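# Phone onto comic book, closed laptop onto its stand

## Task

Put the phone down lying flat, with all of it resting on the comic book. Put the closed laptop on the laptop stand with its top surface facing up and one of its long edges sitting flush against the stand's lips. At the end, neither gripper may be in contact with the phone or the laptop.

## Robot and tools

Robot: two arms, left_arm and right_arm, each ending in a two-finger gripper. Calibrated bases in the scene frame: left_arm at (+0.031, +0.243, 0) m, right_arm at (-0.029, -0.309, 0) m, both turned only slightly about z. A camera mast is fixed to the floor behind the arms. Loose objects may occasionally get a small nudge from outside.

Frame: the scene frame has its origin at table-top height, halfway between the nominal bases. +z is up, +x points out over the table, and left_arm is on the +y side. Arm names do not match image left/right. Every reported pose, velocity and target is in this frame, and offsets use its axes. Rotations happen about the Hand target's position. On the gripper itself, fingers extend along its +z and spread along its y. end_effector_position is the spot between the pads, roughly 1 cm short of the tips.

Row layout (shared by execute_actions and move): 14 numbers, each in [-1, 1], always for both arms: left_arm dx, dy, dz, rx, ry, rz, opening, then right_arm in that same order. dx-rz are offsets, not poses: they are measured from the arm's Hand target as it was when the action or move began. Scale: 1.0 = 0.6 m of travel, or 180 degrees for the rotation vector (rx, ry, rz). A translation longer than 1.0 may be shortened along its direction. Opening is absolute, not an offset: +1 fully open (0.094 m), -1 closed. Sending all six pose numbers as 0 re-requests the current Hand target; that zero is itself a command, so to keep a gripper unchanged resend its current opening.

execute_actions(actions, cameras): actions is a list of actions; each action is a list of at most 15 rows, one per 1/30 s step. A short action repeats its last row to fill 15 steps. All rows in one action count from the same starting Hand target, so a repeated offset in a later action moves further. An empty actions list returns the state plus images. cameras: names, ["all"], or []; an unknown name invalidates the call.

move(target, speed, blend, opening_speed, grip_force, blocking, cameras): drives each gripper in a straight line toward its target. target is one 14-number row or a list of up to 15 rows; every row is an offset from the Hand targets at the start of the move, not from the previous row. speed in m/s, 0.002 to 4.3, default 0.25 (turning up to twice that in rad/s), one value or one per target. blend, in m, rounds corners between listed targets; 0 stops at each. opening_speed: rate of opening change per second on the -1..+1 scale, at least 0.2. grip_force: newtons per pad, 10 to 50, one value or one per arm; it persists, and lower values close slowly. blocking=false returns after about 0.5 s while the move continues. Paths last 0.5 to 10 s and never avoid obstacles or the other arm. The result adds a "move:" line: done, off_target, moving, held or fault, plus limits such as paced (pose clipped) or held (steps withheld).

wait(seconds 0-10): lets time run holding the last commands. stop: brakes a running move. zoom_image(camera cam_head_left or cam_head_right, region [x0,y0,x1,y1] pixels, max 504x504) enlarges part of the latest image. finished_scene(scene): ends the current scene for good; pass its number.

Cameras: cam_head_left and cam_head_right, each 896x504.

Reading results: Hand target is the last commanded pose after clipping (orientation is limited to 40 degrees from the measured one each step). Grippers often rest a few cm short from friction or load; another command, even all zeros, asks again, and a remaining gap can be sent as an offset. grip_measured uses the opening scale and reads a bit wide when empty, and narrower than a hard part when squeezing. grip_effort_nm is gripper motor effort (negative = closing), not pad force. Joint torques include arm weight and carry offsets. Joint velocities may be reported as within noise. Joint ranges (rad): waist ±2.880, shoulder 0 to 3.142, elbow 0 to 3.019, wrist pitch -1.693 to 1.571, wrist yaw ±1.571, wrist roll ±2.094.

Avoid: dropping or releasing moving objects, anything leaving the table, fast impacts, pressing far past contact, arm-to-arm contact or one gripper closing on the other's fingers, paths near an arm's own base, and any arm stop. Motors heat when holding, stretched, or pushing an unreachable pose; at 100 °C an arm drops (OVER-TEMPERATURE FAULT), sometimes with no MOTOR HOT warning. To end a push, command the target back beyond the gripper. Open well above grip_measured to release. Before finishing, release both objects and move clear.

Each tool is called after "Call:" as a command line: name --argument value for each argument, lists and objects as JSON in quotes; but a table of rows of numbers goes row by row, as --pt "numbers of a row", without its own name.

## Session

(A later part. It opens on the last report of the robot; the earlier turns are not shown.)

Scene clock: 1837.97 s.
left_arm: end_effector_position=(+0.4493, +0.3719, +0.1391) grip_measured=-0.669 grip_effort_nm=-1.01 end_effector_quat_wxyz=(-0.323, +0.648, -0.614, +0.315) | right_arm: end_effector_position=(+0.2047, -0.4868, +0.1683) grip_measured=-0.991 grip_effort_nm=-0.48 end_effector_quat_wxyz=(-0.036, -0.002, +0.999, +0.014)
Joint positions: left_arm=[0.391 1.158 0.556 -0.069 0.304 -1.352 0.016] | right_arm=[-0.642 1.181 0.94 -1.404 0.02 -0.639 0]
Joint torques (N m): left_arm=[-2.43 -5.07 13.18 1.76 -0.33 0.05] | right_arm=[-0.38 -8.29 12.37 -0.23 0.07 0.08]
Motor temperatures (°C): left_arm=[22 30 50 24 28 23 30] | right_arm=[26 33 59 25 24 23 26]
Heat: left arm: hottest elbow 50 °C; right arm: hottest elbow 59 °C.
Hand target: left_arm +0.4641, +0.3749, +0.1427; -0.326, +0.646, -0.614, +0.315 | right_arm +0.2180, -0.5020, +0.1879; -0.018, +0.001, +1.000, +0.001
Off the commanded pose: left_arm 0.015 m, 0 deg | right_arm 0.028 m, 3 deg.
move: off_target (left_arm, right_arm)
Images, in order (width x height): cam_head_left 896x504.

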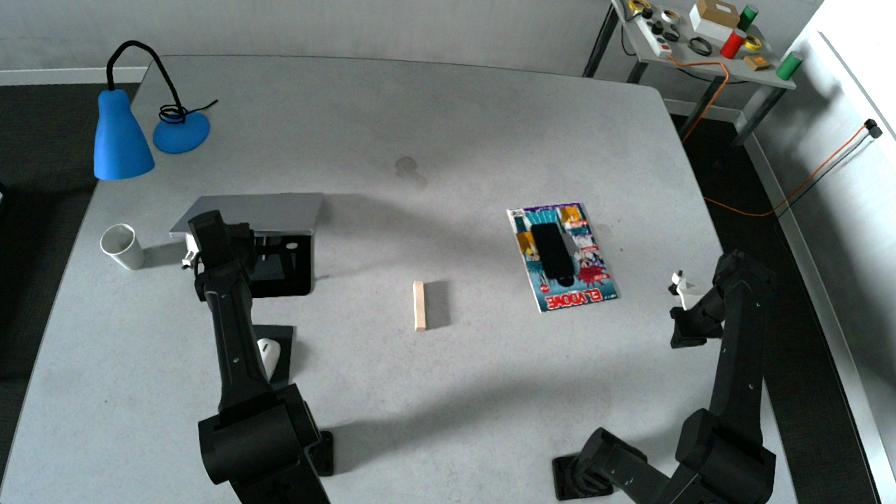

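Call:
execute_actions --actions '[]' --cameras '["cam_head_right"]'

Call:
zoom_image --camera "cam_head_right" --region '[190, 160, 350, 310]'

Scene clock: 1845.27 s.
left_arm: end_effector_position=(+0.4494, +0.3718, +0.1391) grip_measured=-0.669 grip_effort_nm=-1.01 end_effector_quat_wxyz=(-0.323, +0.648, -0.614, +0.315) | right_arm: end_effector_position=(+0.2047, -0.4868, +0.1683) grip_measured=-0.991 grip_effort_nm=-0.48 end_effector_quat_wxyz=(-0.036, -0.002, +0.999, +0.014)
Joint positions: left_arm=[0.391 1.158 0.556 -0.069 0.304 -1.352 0.016] | right_arm=[-0.642 1.181 0.94 -1.404 0.02 -0.639 0]
Joint velocities: within noise
Joint torques (N m): left_arm=[-1.85 -5.25 13.18 2 -0.33 -0.02] | right_arm=[-0.26 -8.35 12.37 -0.24 0.06 0.08]
Motor temperatures (°C): left_arm=[22 30 50 24 27 23 30] | right_arm=[26 33 59 25 24 23 26]
Heat: left arm: hottest elbow 50 °C; right arm: hottest elbow 59 °C.
Hand target: left_arm +0.4641, +0.3747, +0.1427; -0.326, +0.646, -0.614, +0.315 | right_arm +0.2180, -0.5020, +0.1879; -0.018, +0.001, +1.000, +0.001
Tool commands: left_gripper/opening=-0.82 right_gripper/opening=-1.0
Off the commanded pose: left_arm 0.015 m, 0 deg | right_arm 0.028 m, 3 deg.
Images, in order (width x height): cam_head_right 896x504.

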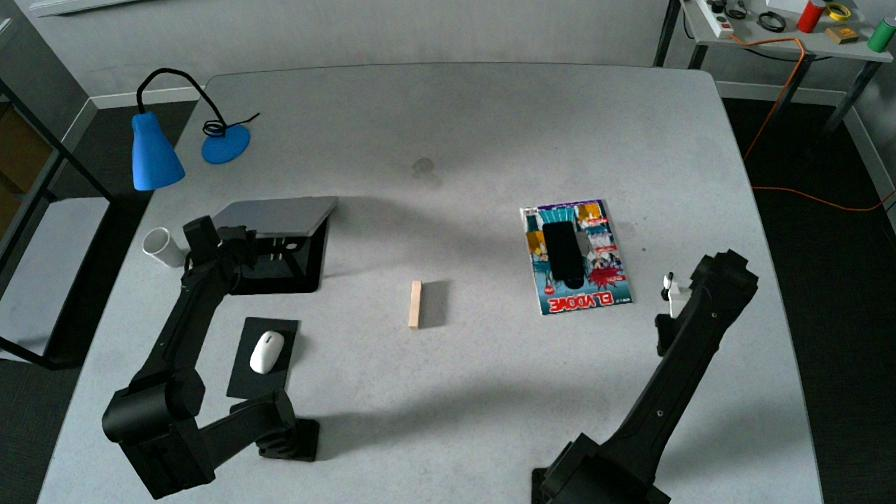

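Scaled by 3.150.

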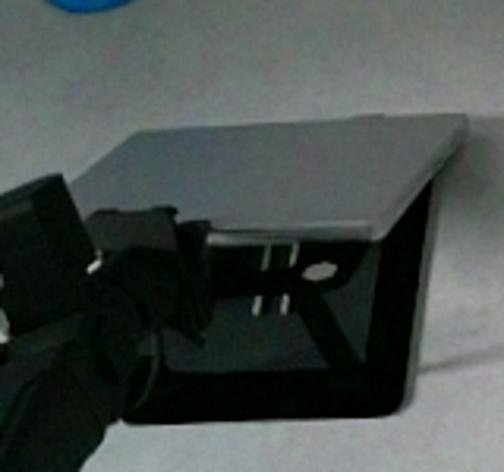

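Call:
move --pt "0.017 0 -0.008 0 0 0 -0.82 0 0 0 0 0 0 -1" --speed 0.03 --cameras '["cam_head_left"]'

Call:
zoom_image --camera "cam_head_left" --region '[160, 150, 330, 320]'

Scene clock: 1912.27 s.
left_arm: end_effector_position=(+0.4522, +0.3693, +0.1389) grip_measured=-0.669 grip_effort_nm=-1.01 end_effector_quat_wxyz=(-0.323, +0.646, -0.614, +0.318) | right_arm: end_effector_position=(+0.2047, -0.4868, +0.1683) grip_measured=-0.991 grip_effort_nm=-0.48 end_effector_quat_wxyz=(-0.036, -0.002, +0.999, +0.014)
Joint positions: left_arm=[0.382 1.164 0.556 -0.057 0.303 -1.358 0.016] | right_arm=[-0.642 1.181 0.94 -1.404 0.02 -0.639 0]
Joint torques (N m): left_arm=[-2.32 -2.67 14.08 2.43 -0.63 -0.02] | right_arm=[-0.44 -8.35 12.37 -0.27 0.06 0.08]
Motor temperatures (°C): left_arm=[22 29 50 24 27 23 31] | right_arm=[26 33 60 25 24 23 26]
Heat: left arm: hottest elbow 50 °C; right arm: hottest elbow 60 °C.
Hand target: left_arm +0.4743, +0.3748, +0.1379; -0.326, +0.646, -0.614, +0.315 | right_arm +0.2180, -0.5020, +0.1879; -0.018, +0.001, +1.000, +0.001
Off the commanded pose: left_arm 0.023 m, 0 deg | right_arm 0.028 m, 3 deg.
move: off_target (left_arm, right_arm)
Images, in order (width x height): cam_head_left 896x504.

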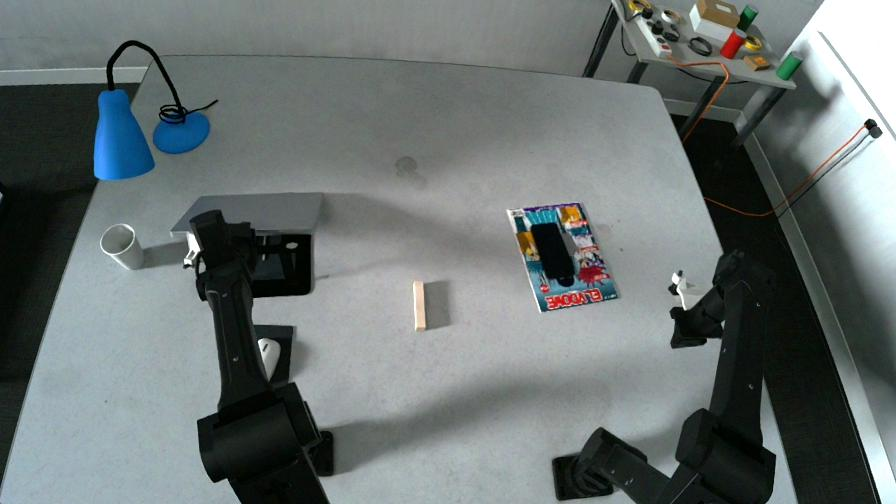

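Scaled by 2.965.

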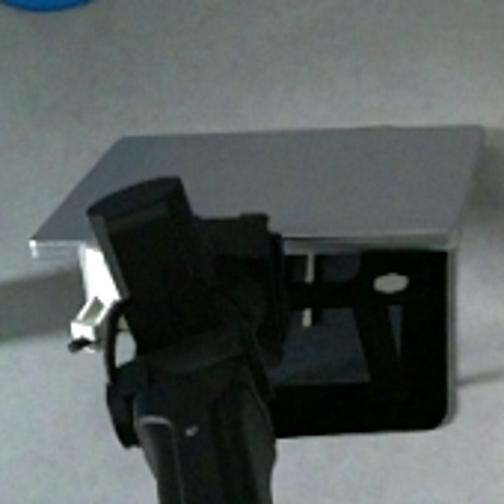

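Call:
move --pt "-0.022 0 0 0 0 0 -0.82 0 0 0 0 0 0 -1" --pt "-0.022 0 0 0 0 0 -0.5 0 0 0 0 0 0 -1" --speed 0.04 --opening_speed 0.25 --cameras '["cam_head_left"]'

Call:
zoom_image --camera "cam_head_left" --region '[160, 150, 330, 320]'

Scene clock: 1922.63 s.
left_arm: end_effector_position=(+0.4531, +0.3693, +0.1415) grip_measured=-0.504 grip_effort_nm=0.19 end_effector_quat_wxyz=(-0.327, +0.643, -0.614, +0.321) | right_arm: end_effector_position=(+0.2047, -0.4868, +0.1683) grip_measured=-0.991 grip_effort_nm=-0.48 end_effector_quat_wxyz=(-0.036, -0.002, +0.999, +0.014)
Joint positions: left_arm=[0.382 1.161 0.556 -0.05 0.305 -1.358 0.023] | right_arm=[-0.642 1.181 0.94 -1.404 0.02 -0.639 0]
Joint torques (N m): left_arm=[-1.79 -5.71 11.88 1.87 -0.23 0.09] | right_arm=[-0.38 -8.23 12.36 -0.24 0.07 0.09]
Motor temperatures (°C): left_arm=[22 28 50 24 27 23 30] | right_arm=[26 33 60 25 24 23 26]
Heat: left arm: hottest elbow 50 °C; right arm: hottest elbow 60 °C.
Hand target: left_arm +0.4611, +0.3749, +0.1379; -0.326, +0.646, -0.614, +0.315 | right_arm +0.2180, -0.5020, +0.1879; -0.018, +0.001, +1.000, +0.001
Off the commanded pose: left_arm 0.010 m, 1 deg | right_arm 0.028 m, 3 deg.
move: off_target (right_arm); target 2's new opening was sent with left_arm's hand 0.011 m and 1 deg from that target
Images, in order (width x height): cam_head_left 896x504.

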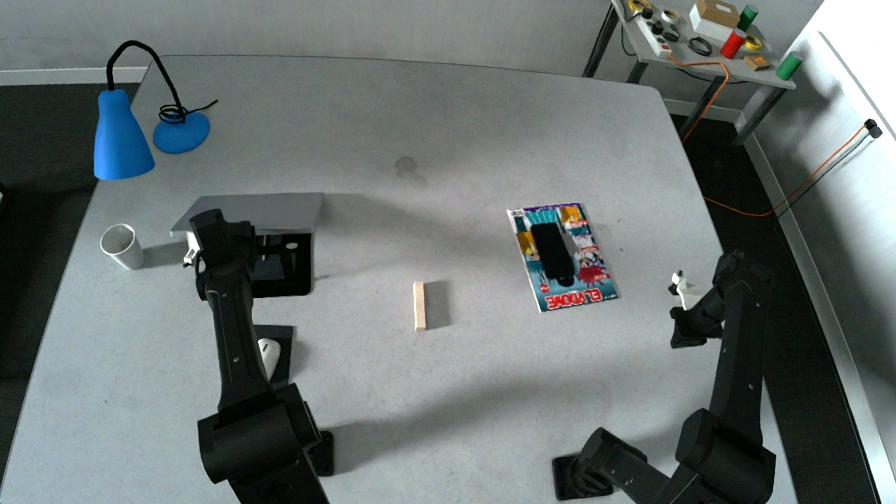

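Scaled by 2.965.

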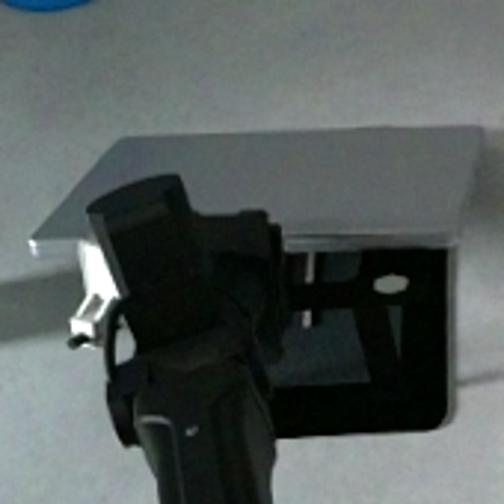

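Call:
move --pt "-0.052 0 0.033 0 0 0 -0.5 0 0 0 0 0 0 -1" --speed 0.04 --cameras '["cam_head_left"]'

Call:
zoom_image --camera "cam_head_left" --region '[160, 150, 330, 320]'

Scene clock: 1926.63 s.
left_arm: end_effector_position=(+0.4359, +0.3710, +0.1574) grip_measured=-0.502 grip_effort_nm=0.13 end_effector_quat_wxyz=(-0.324, +0.644, -0.616, +0.318) | right_arm: end_effector_position=(+0.2047, -0.4868, +0.1683) grip_measured=-0.991 grip_effort_nm=-0.48 end_effector_quat_wxyz=(-0.036, -0.002, +0.999, +0.014)
Joint positions: left_arm=[0.411 1.079 0.556 -0.146 0.327 -1.336 0.023] | right_arm=[-0.642 1.181 0.94 -1.404 0.02 -0.639 0]
Joint torques (N m): left_arm=[-0.56 -8.53 9.65 1.2 0.22 0.11] | right_arm=[-0.32 -8.35 12.37 -0.24 0.06 0.08]
Motor temperatures (°C): left_arm=[22 28 49 24 27 23 30] | right_arm=[26 33 60 25 24 23 26]
Heat: left arm: hottest elbow 49 °C; right arm: hottest elbow 60 °C.
Hand target: left_arm +0.4299, +0.3747, +0.1576; -0.326, +0.646, -0.614, +0.315 | right_arm +0.2180, -0.5020, +0.1879; -0.018, +0.001, +1.000, +0.001
Off the commanded pose: left_arm 0.007 m, 1 deg | right_arm 0.028 m, 3 deg.
move: off_target (right_arm)
Images, in order (width x height): cam_head_left 896x504.

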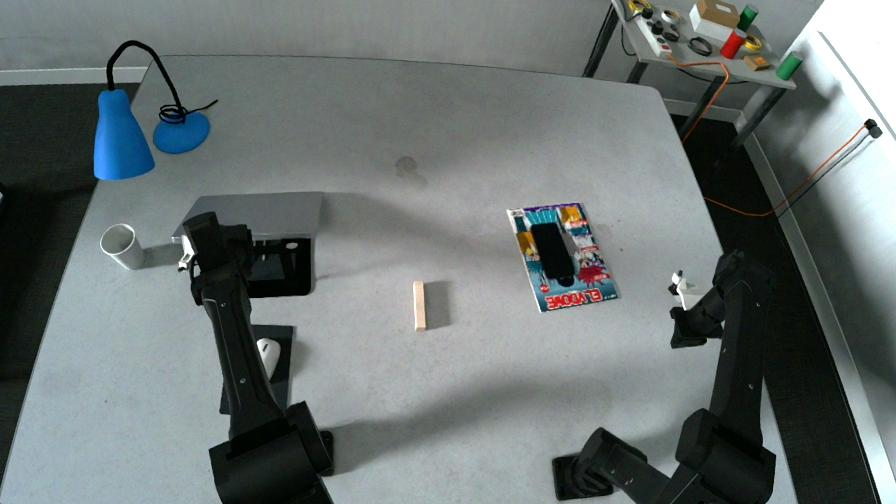

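Scaled by 2.965.

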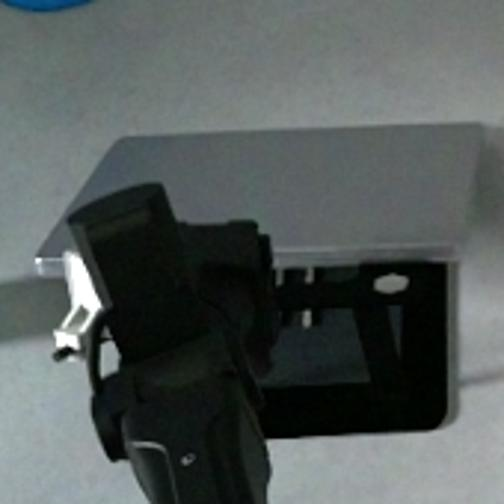

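Call:
move --pt "-0.075 0 0.05 0 0 0 -0.5 0 0 0 0 0 0 -1" --speed 0.08 --cameras '["cam_head_left"]'

Call:
zoom_image --camera "cam_head_left" --region '[160, 150, 330, 320]'

Scene clock: 1932.80 s.
left_arm: end_effector_position=(+0.3910, +0.3721, +0.1902) grip_measured=-0.502 grip_effort_nm=0.13 end_effector_quat_wxyz=(-0.326, +0.643, -0.615, +0.319) | right_arm: end_effector_position=(+0.2047, -0.4868, +0.1683) grip_measured=-0.991 grip_effort_nm=-0.48 end_effector_quat_wxyz=(-0.036, -0.002, +0.999, +0.014)
Joint positions: left_arm=[0.491 0.886 0.544 -0.341 0.389 -1.282 0.023] | right_arm=[-0.642 1.181 0.94 -1.404 0.02 -0.639 0]
Joint torques (N m): left_arm=[-0.32 -5.6 10.39 1.36 0.21 0.22] | right_arm=[-0.38 -8.35 12.38 -0.24 0.06 0.08]
Motor temperatures (°C): left_arm=[22 28 49 24 27 23 30] | right_arm=[26 33 60 25 24 23 26]
Heat: left arm: hottest elbow 49 °C; right arm: hottest elbow 60 °C.
Hand target: left_arm +0.3849, +0.3747, +0.1876; -0.326, +0.646, -0.614, +0.315 | right_arm +0.2180, -0.5020, +0.1879; -0.018, +0.001, +1.000, +0.001
Off the commanded pose: left_arm 0.007 m, 1 deg | right_arm 0.028 m, 3 deg.
move: off_target (right_arm)
Images, in order (width x height): cam_head_left 896x504.

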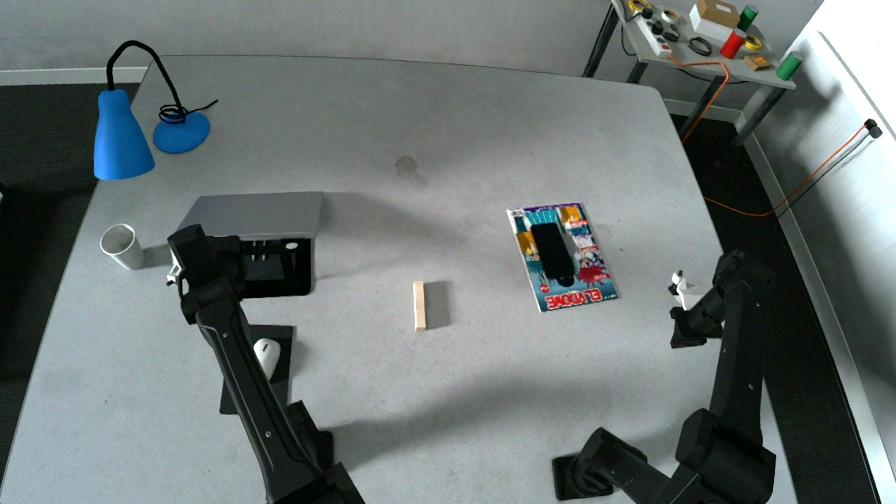

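Scaled by 2.965.

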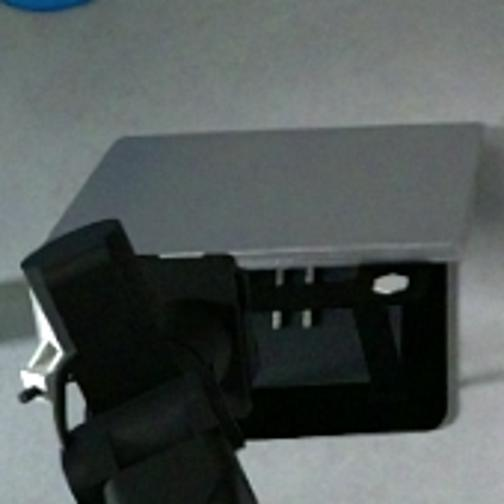

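Call:
move --pt "-0.06 0 0.1 0 0 0 -0.5 0 0 0 0 0 0 -1" --pt "-0.1 -0.4 0.18 0 0.08 0 -0.5 0 0 0 0 0 0 -1" --speed 0.15 --blend '[0.03, 0]' --cameras '["all"]'

Call:
zoom_image --camera "cam_head_left" --region '[150, 160, 350, 320]'

Call:
zoom_image --camera "cam_head_right" --region '[160, 160, 360, 320]'

Scene clock: 1940.63 s.
left_arm: end_effector_position=(+0.3146, +0.1458, +0.2601) grip_measured=-0.502 grip_effort_nm=0.13 end_effector_quat_wxyz=(-0.242, +0.684, -0.658, +0.204) | right_arm: end_effector_position=(+0.2047, -0.4868, +0.1683) grip_measured=-0.991 grip_effort_nm=-0.48 end_effector_quat_wxyz=(-0.036, -0.002, +0.999, +0.014)
Joint positions: left_arm=[-0.566 0.748 0.813 -1.094 -0.367 -2.044 0.023] | right_arm=[-0.642 1.181 0.94 -1.404 0.02 -0.639 0]
Joint torques (N m): left_arm=[-2.55 -2.43 18.43 0.85 -0.41 0.04] | right_arm=[-0.32 -8.29 12.37 -0.25 0.06 0.08]
Motor temperatures (°C): left_arm=[22 28 49 24 27 23 30] | right_arm=[26 33 60 25 24 23 26]
Heat: left arm: hottest elbow 49 °C; right arm: hottest elbow 60 °C.
Hand target: left_arm +0.3250, +0.1347, +0.2957; -0.247, +0.680, -0.650, +0.232 | right_arm +0.2180, -0.5020, +0.1879; -0.018, +0.001, +1.000, +0.001
Off the commanded pose: left_arm 0.039 m, 3 deg | right_arm 0.028 m, 3 deg.
move: off_target (left_arm, right_arm)

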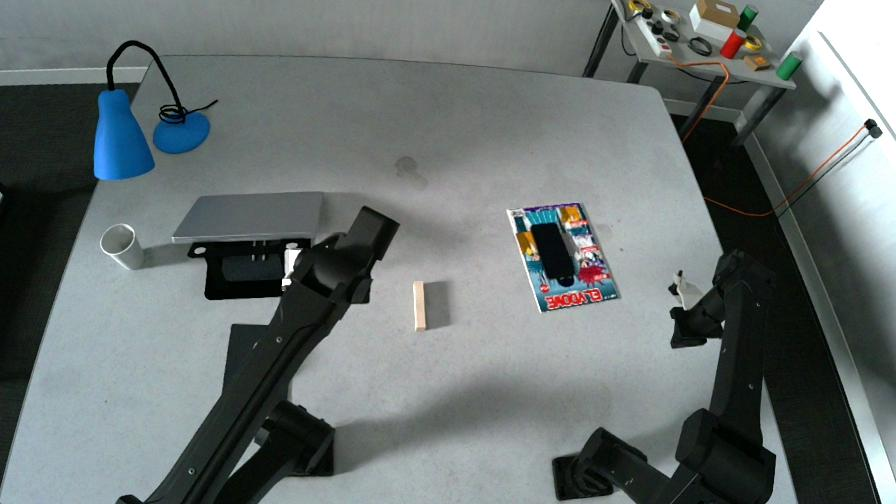

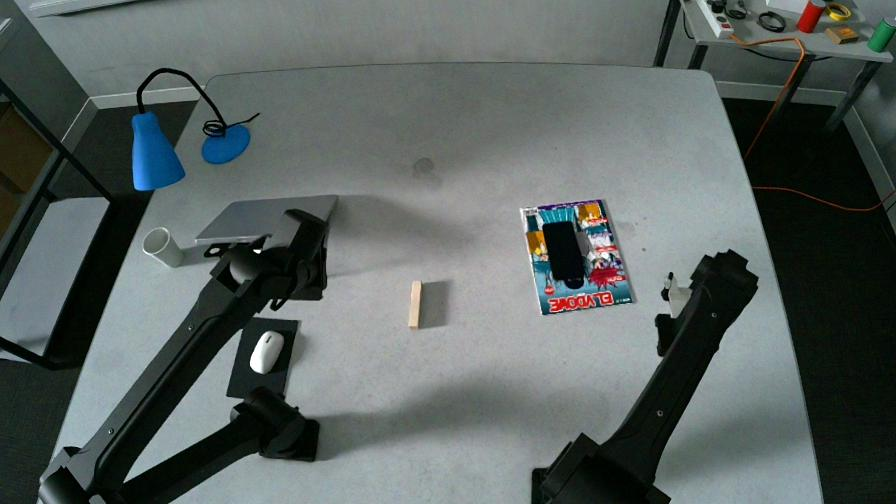

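Scaled by 2.520.

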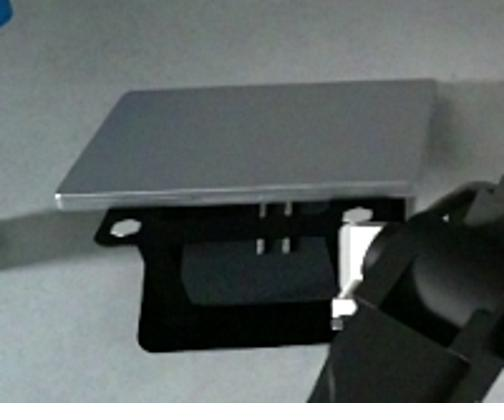

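Scaled by 2.520.

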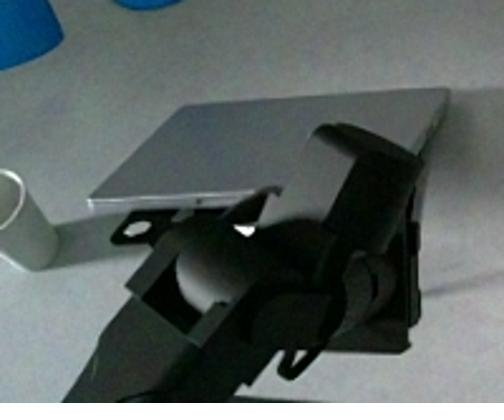

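Call:
zoom_image --camera "cam_head_left" --region '[190, 180, 330, 220]'

Call:
zoom_image --camera "cam_head_right" --region '[220, 180, 350, 220]'

Scaled by 3.600.

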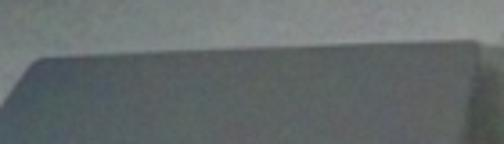

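Scaled by 3.877.

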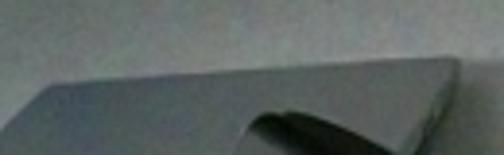

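Call:
move --pt "0.033 0.375 -0.06 0 -0.104 0 -1 0 0 0 0 0 0 -1" --pt "0.11 0.395 -0.2 0 -0.104 0 -1 0 0 0 0 0 0 -1" --speed '[0.15, 0.08]' --blend '[0.02, 0]' --cameras '["all"]'

Call:
zoom_image --camera "cam_head_left" --region '[150, 160, 350, 320]'

Scene clock: 1974.10 s.
left_arm: end_effector_position=(+0.3882, +0.3763, +0.1797) grip_measured=-0.981 grip_effort_nm=-1.00 end_effector_quat_wxyz=(-0.351, +0.636, -0.600, +0.336) | right_arm: end_effector_position=(+0.2047, -0.4868, +0.1683) grip_measured=-0.991 grip_effort_nm=-0.48 end_effector_quat_wxyz=(-0.036, -0.002, +0.999, +0.014)
Joint positions: left_arm=[0.514 0.883 0.474 -0.206 0.413 -1.302 0.001] | right_arm=[-0.642 1.181 0.94 -1.404 0.02 -0.639 0]
Joint torques (N m): left_arm=[-3.14 -5.13 10.26 2.29 0.02 -0.01] | right_arm=[-0.38 -8.23 12.34 -0.23 0.06 0.09]
Motor temperatures (°C): left_arm=[22 28 54 24 27 23 29] | right_arm=[26 33 60 25 24 23 26]
Heat: left arm: hottest elbow 54 °C; right arm: hottest elbow 60 °C.
Hand target: left_arm +0.3909, +0.3718, +0.1757; -0.349, +0.633, -0.601, +0.340 | right_arm +0.2180, -0.5020, +0.1879; -0.018, +0.001, +1.000, +0.001
Off the commanded pose: left_arm 0.007 m, 1 deg | right_arm 0.028 m, 3 deg.
move: off_target (right_arm)

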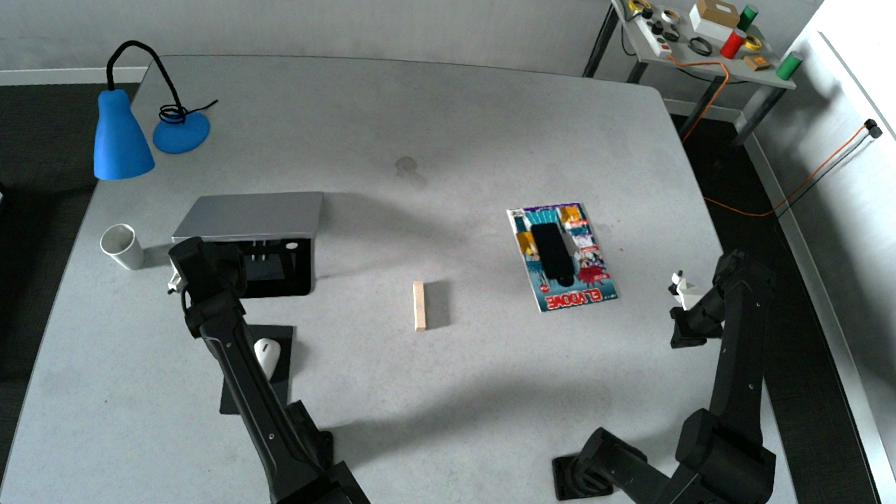

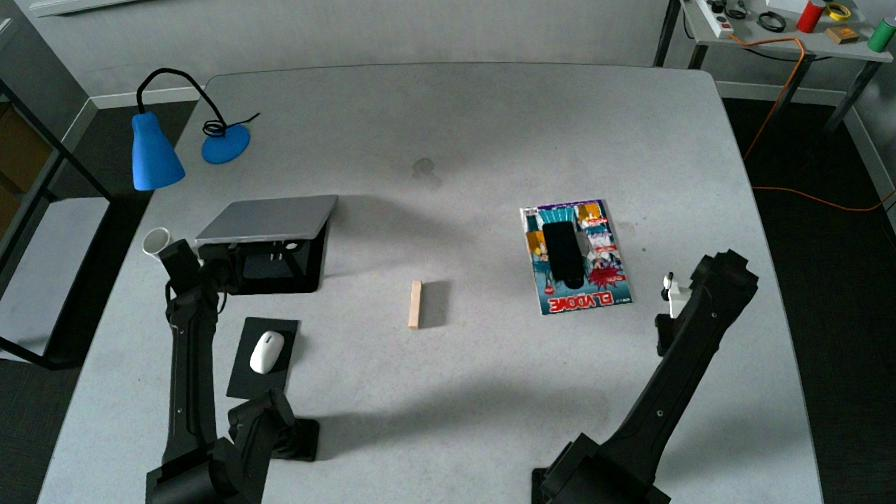

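Scaled by 2.520.

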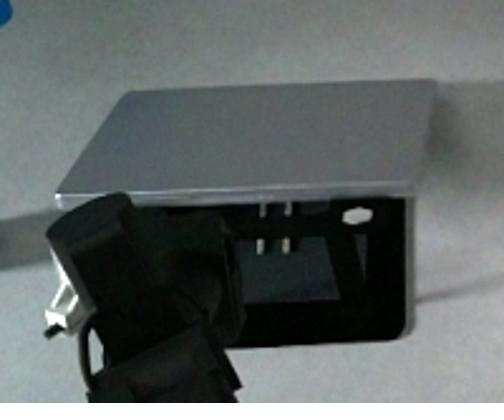

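Call:
move --pt "0.0535 0 -0.0463 0 0 -0.01 -1 0 0 0 0 0 0 -1" --pt "0.09 0 -0.07 0 0 -0.01 -1 0 0 0 0 0 0 -1" --speed '[0.06, 0.03]' --blend '[0.01, 0]' --cameras '["cam_head_left"]'

Call:
zoom_image --camera "cam_head_left" --region '[150, 160, 350, 320]'

Scene clock: 1987.67 s.
left_arm: end_effector_position=(+0.4365, +0.3742, +0.1402) grip_measured=-0.981 grip_effort_nm=-0.99 end_effector_quat_wxyz=(-0.353, +0.623, -0.605, +0.348) | right_arm: end_effector_position=(+0.2047, -0.4868, +0.1683) grip_measured=-0.991 grip_effort_nm=-0.48 end_effector_quat_wxyz=(-0.036, -0.002, +0.999, +0.014)
Joint positions: left_arm=[0.437 1.129 0.474 0.076 0.379 -1.34 0.001] | right_arm=[-0.642 1.181 0.94 -1.404 0.02 -0.639 0]
Joint torques (N m): left_arm=[-3.14 -4.01 11.49 1.55 -0.25 0.08] | right_arm=[-0.44 -8.23 12.36 -0.23 0.06 0.09]
Motor temperatures (°C): left_arm=[22 28 50 24 27 23 30] | right_arm=[26 33 60 25 24 23 26]
Heat: left arm: hottest elbow 50 °C; right arm: hottest elbow 60 °C.
Hand target: left_arm +0.4450, +0.3717, +0.1338; -0.344, +0.624, -0.611, +0.345 | right_arm +0.2180, -0.5020, +0.1879; -0.018, +0.001, +1.000, +0.001
Off the commanded pose: left_arm 0.011 m, 1 deg | right_arm 0.028 m, 3 deg.
move: off_target (left_arm, right_arm)
Images, in order (width x height): cam_head_left 896x504.

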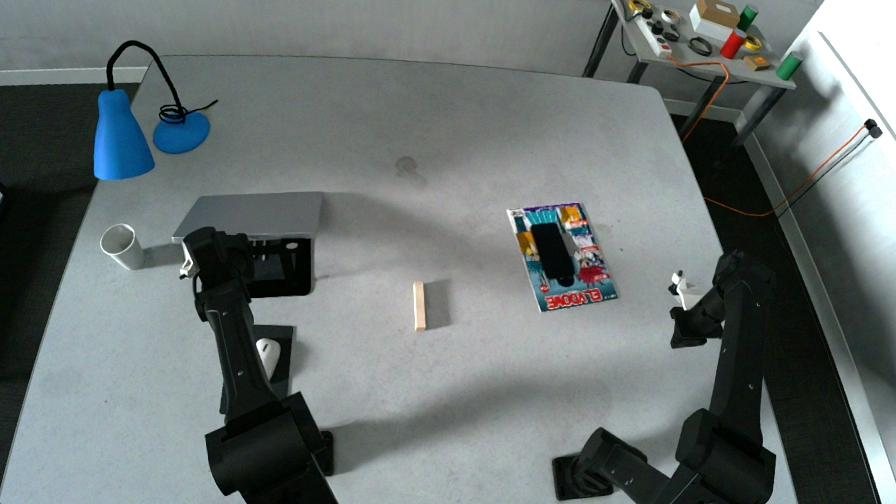

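Scaled by 2.520.

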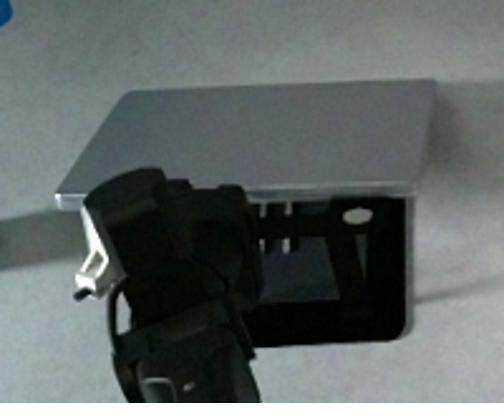

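Call:
move --pt "0.025 0 -0.014 0 0 0 -1 0 0 0 0 0 0 -1" --speed 0.03 --cameras '["cam_head_left"]'

Call:
zoom_image --camera "cam_head_left" --region '[150, 160, 350, 320]'

Scene clock: 1991.77 s.
left_arm: end_effector_position=(+0.4428, +0.3728, +0.1383) grip_measured=-0.981 grip_effort_nm=-0.98 end_effector_quat_wxyz=(-0.356, +0.622, -0.603, +0.352) | right_arm: end_effector_position=(+0.2047, -0.4868, +0.1683) grip_measured=-0.991 grip_effort_nm=-0.48 end_effector_quat_wxyz=(-0.036, -0.002, +0.999, +0.014)
Joint positions: left_arm=[0.425 1.153 0.476 0.11 0.372 -1.354 0.001] | right_arm=[-0.642 1.181 0.94 -1.404 0.02 -0.639 0]
Joint torques (N m): left_arm=[-3.31 -1.32 12.86 1.94 -0.61 0.11] | right_arm=[-0.38 -8.35 12.36 -0.23 0.06 0.09]
Motor temperatures (°C): left_arm=[22 28 49 24 27 23 30] | right_arm=[26 33 60 25 24 23 26]
Heat: left arm: hottest elbow 49 °C; right arm: hottest elbow 60 °C.
Hand target: left_arm +0.4600, +0.3717, +0.1253; -0.344, +0.624, -0.611, +0.345 | right_arm +0.2180, -0.5020, +0.1879; -0.018, +0.001, +1.000, +0.001
Off the commanded pose: left_arm 0.022 m, 2 deg | right_arm 0.028 m, 3 deg.
move: off_target (left_arm, right_arm)
Images, in order (width x height): cam_head_left 896x504.

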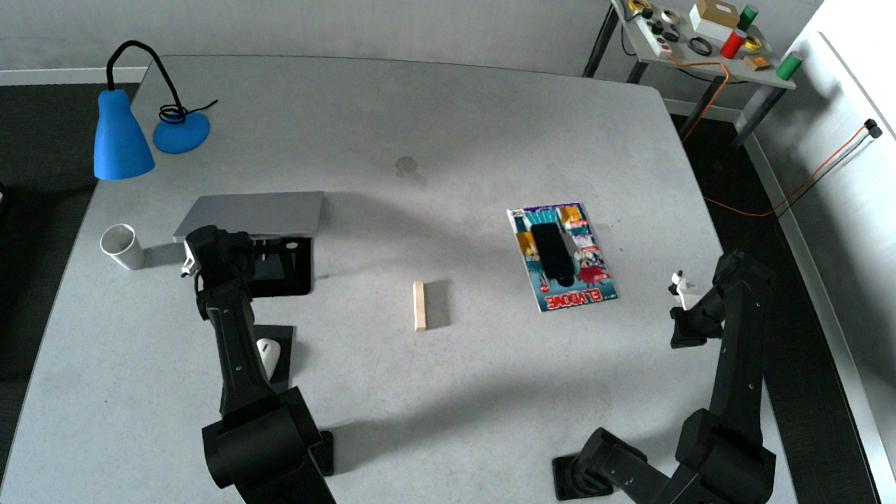

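Scaled by 2.520.

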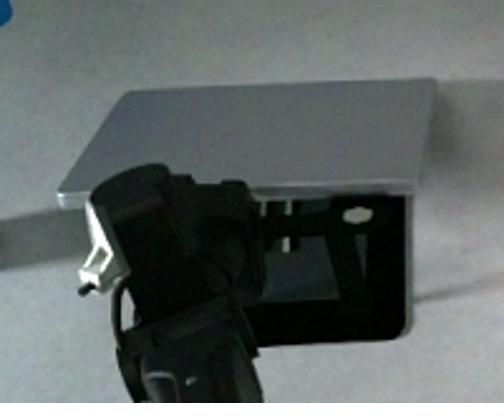

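Call:
move --pt "0.025 0 -0.014 0 0 0 -1 0 0 0 0 0 0 -1" --speed 0.03 --cameras '["cam_head_left"]'

Call:
zoom_image --camera "cam_head_left" --region '[150, 160, 350, 320]'

Scene clock: 1997.33 s.
left_arm: end_effector_position=(+0.4708, +0.3751, +0.1350) grip_measured=-0.982 grip_effort_nm=-0.97 end_effector_quat_wxyz=(-0.362, +0.617, -0.602, +0.354) | right_arm: end_effector_position=(+0.2047, -0.4868, +0.1683) grip_measured=-0.991 grip_effort_nm=-0.48 end_effector_quat_wxyz=(-0.036, -0.002, +0.999, +0.014)
Joint positions: left_arm=[0.393 1.248 0.524 0.178 0.346 -1.369 0.001] | right_arm=[-0.642 1.181 0.94 -1.404 0.02 -0.639 0]
Joint torques (N m): left_arm=[-3.25 -5.42 10.15 1.46 -0.23 0.15] | right_arm=[-0.32 -8.35 12.37 -0.24 0.06 0.09]
Motor temperatures (°C): left_arm=[22 28 49 24 27 23 30] | right_arm=[26 33 60 25 24 23 26]
Heat: left arm: hottest elbow 49 °C; right arm: hottest elbow 60 °C.
Hand target: left_arm +0.4749, +0.3717, +0.1168; -0.344, +0.624, -0.611, +0.345 | right_arm +0.2180, -0.5020, +0.1879; -0.018, +0.001, +1.000, +0.001
Off the commanded pose: left_arm 0.019 m, 3 deg | right_arm 0.028 m, 3 deg.
move: off_target (left_arm, right_arm)
Images, in order (width x height): cam_head_left 896x504.

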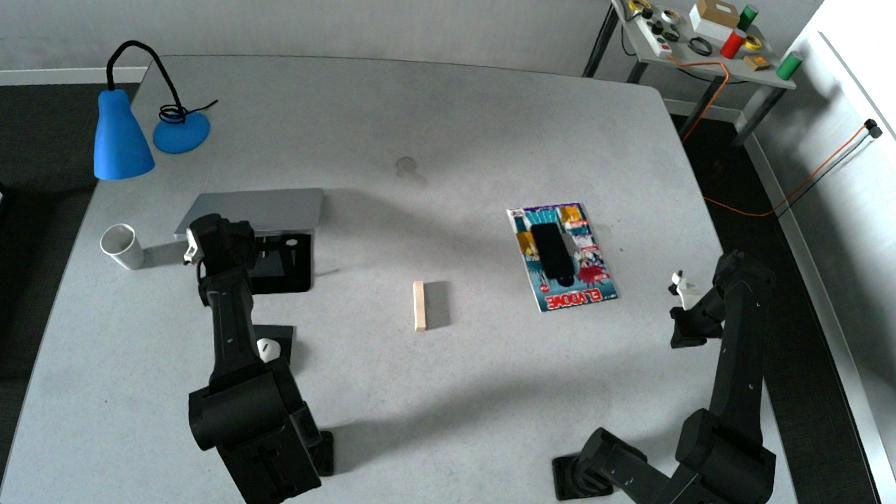

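Scaled by 2.520.

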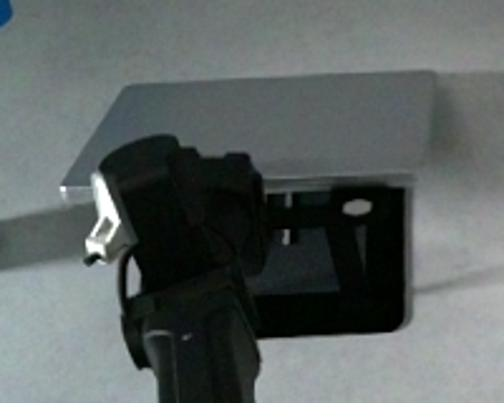

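Call:
move --pt "-0.03 0 0.02 0 0 0 -1 0 0 0 0 0 0 -1" --pt "-0.15 0 0.13 0 0 0 -1 0 0 0 0 0 0 -1" --pt "-0.2 -0.4 0.25 0 0.08 0 -1 0 0 0 0 0 0 -1" --speed '[0.05, 0.1, 0.2]' --blend '[0.01, 0.03, 0]' --cameras '["all"]'

Call:
zoom_image --camera "cam_head_left" --region '[150, 160, 350, 320]'

Call:
zoom_image --camera "cam_head_right" --region '[160, 160, 360, 320]'

Scene clock: 2008.77 s.
left_arm: end_effector_position=(+0.3417, +0.1439, +0.2296) grip_measured=-0.982 grip_effort_nm=-0.97 end_effector_quat_wxyz=(-0.258, +0.667, -0.658, +0.236) | right_arm: end_effector_position=(+0.2047, -0.4868, +0.1683) grip_measured=-0.991 grip_effort_nm=-0.48 end_effector_quat_wxyz=(-0.036, -0.002, +0.999, +0.014)
Joint positions: left_arm=[-0.515 0.772 0.712 -0.87 -0.342 -1.955 0.001] | right_arm=[-0.642 1.181 0.94 -1.404 0.02 -0.639 0]
Joint torques (N m): left_arm=[-2.37 -2.9 18.7 0.95 -0.38 -0.07] | right_arm=[-0.38 -8.35 12.4 -0.25 0.06 0.08]
Motor temperatures (°C): left_arm=[22 28 48 24 27 23 30] | right_arm=[26 33 61 25 24 23 26]
Heat: left arm: hottest elbow 48 °C; right arm: hottest elbow 61 °C.
Hand target: left_arm +0.3549, +0.1317, +0.2668; -0.264, +0.662, -0.650, +0.264 | right_arm +0.2180, -0.5020, +0.1879; -0.018, +0.001, +1.000, +0.001
Off the commanded pose: left_arm 0.041 m, 3 deg | right_arm 0.028 m, 3 deg.
move: off_target (left_arm, right_arm)

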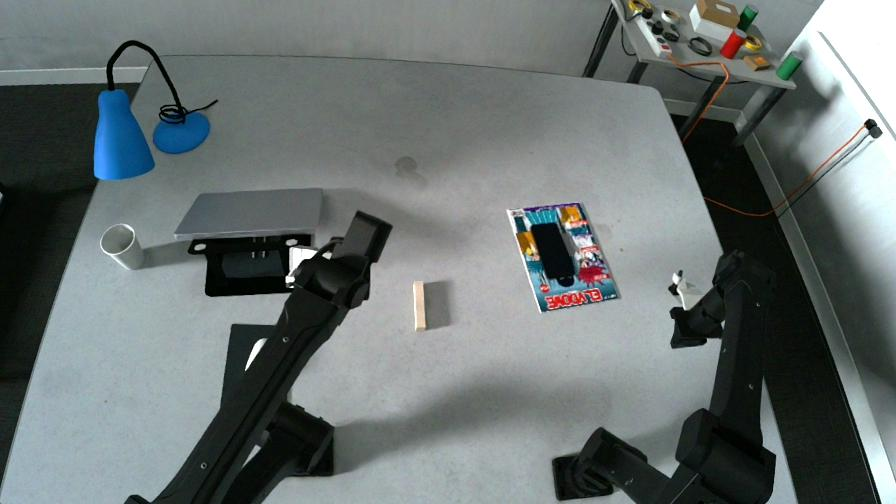

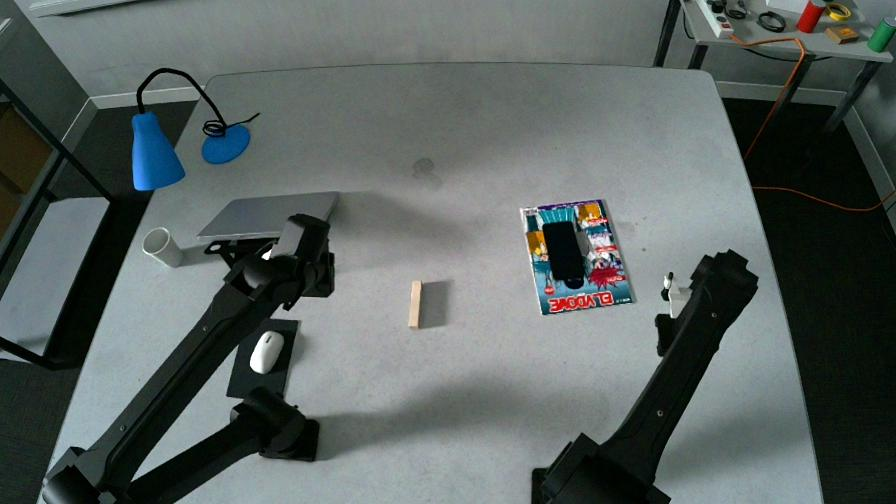

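Scaled by 2.520.

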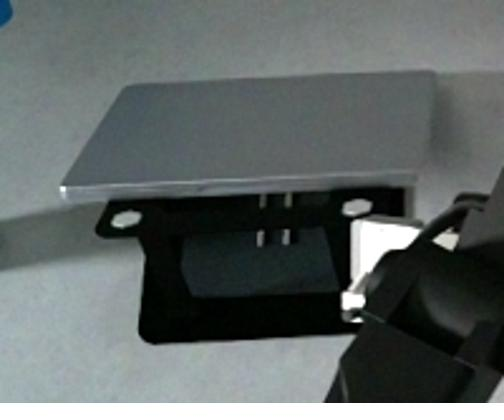

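Scaled by 2.520.

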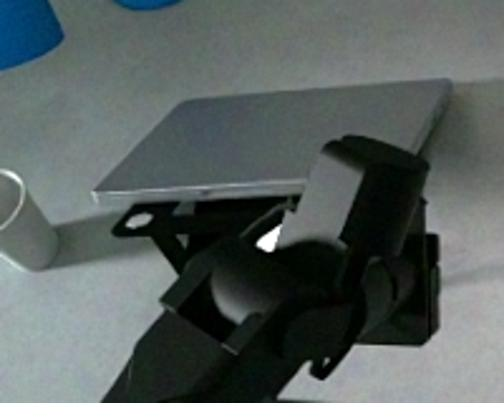

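Call:
finished_scene --scene 1

The scene is finished: the task was done.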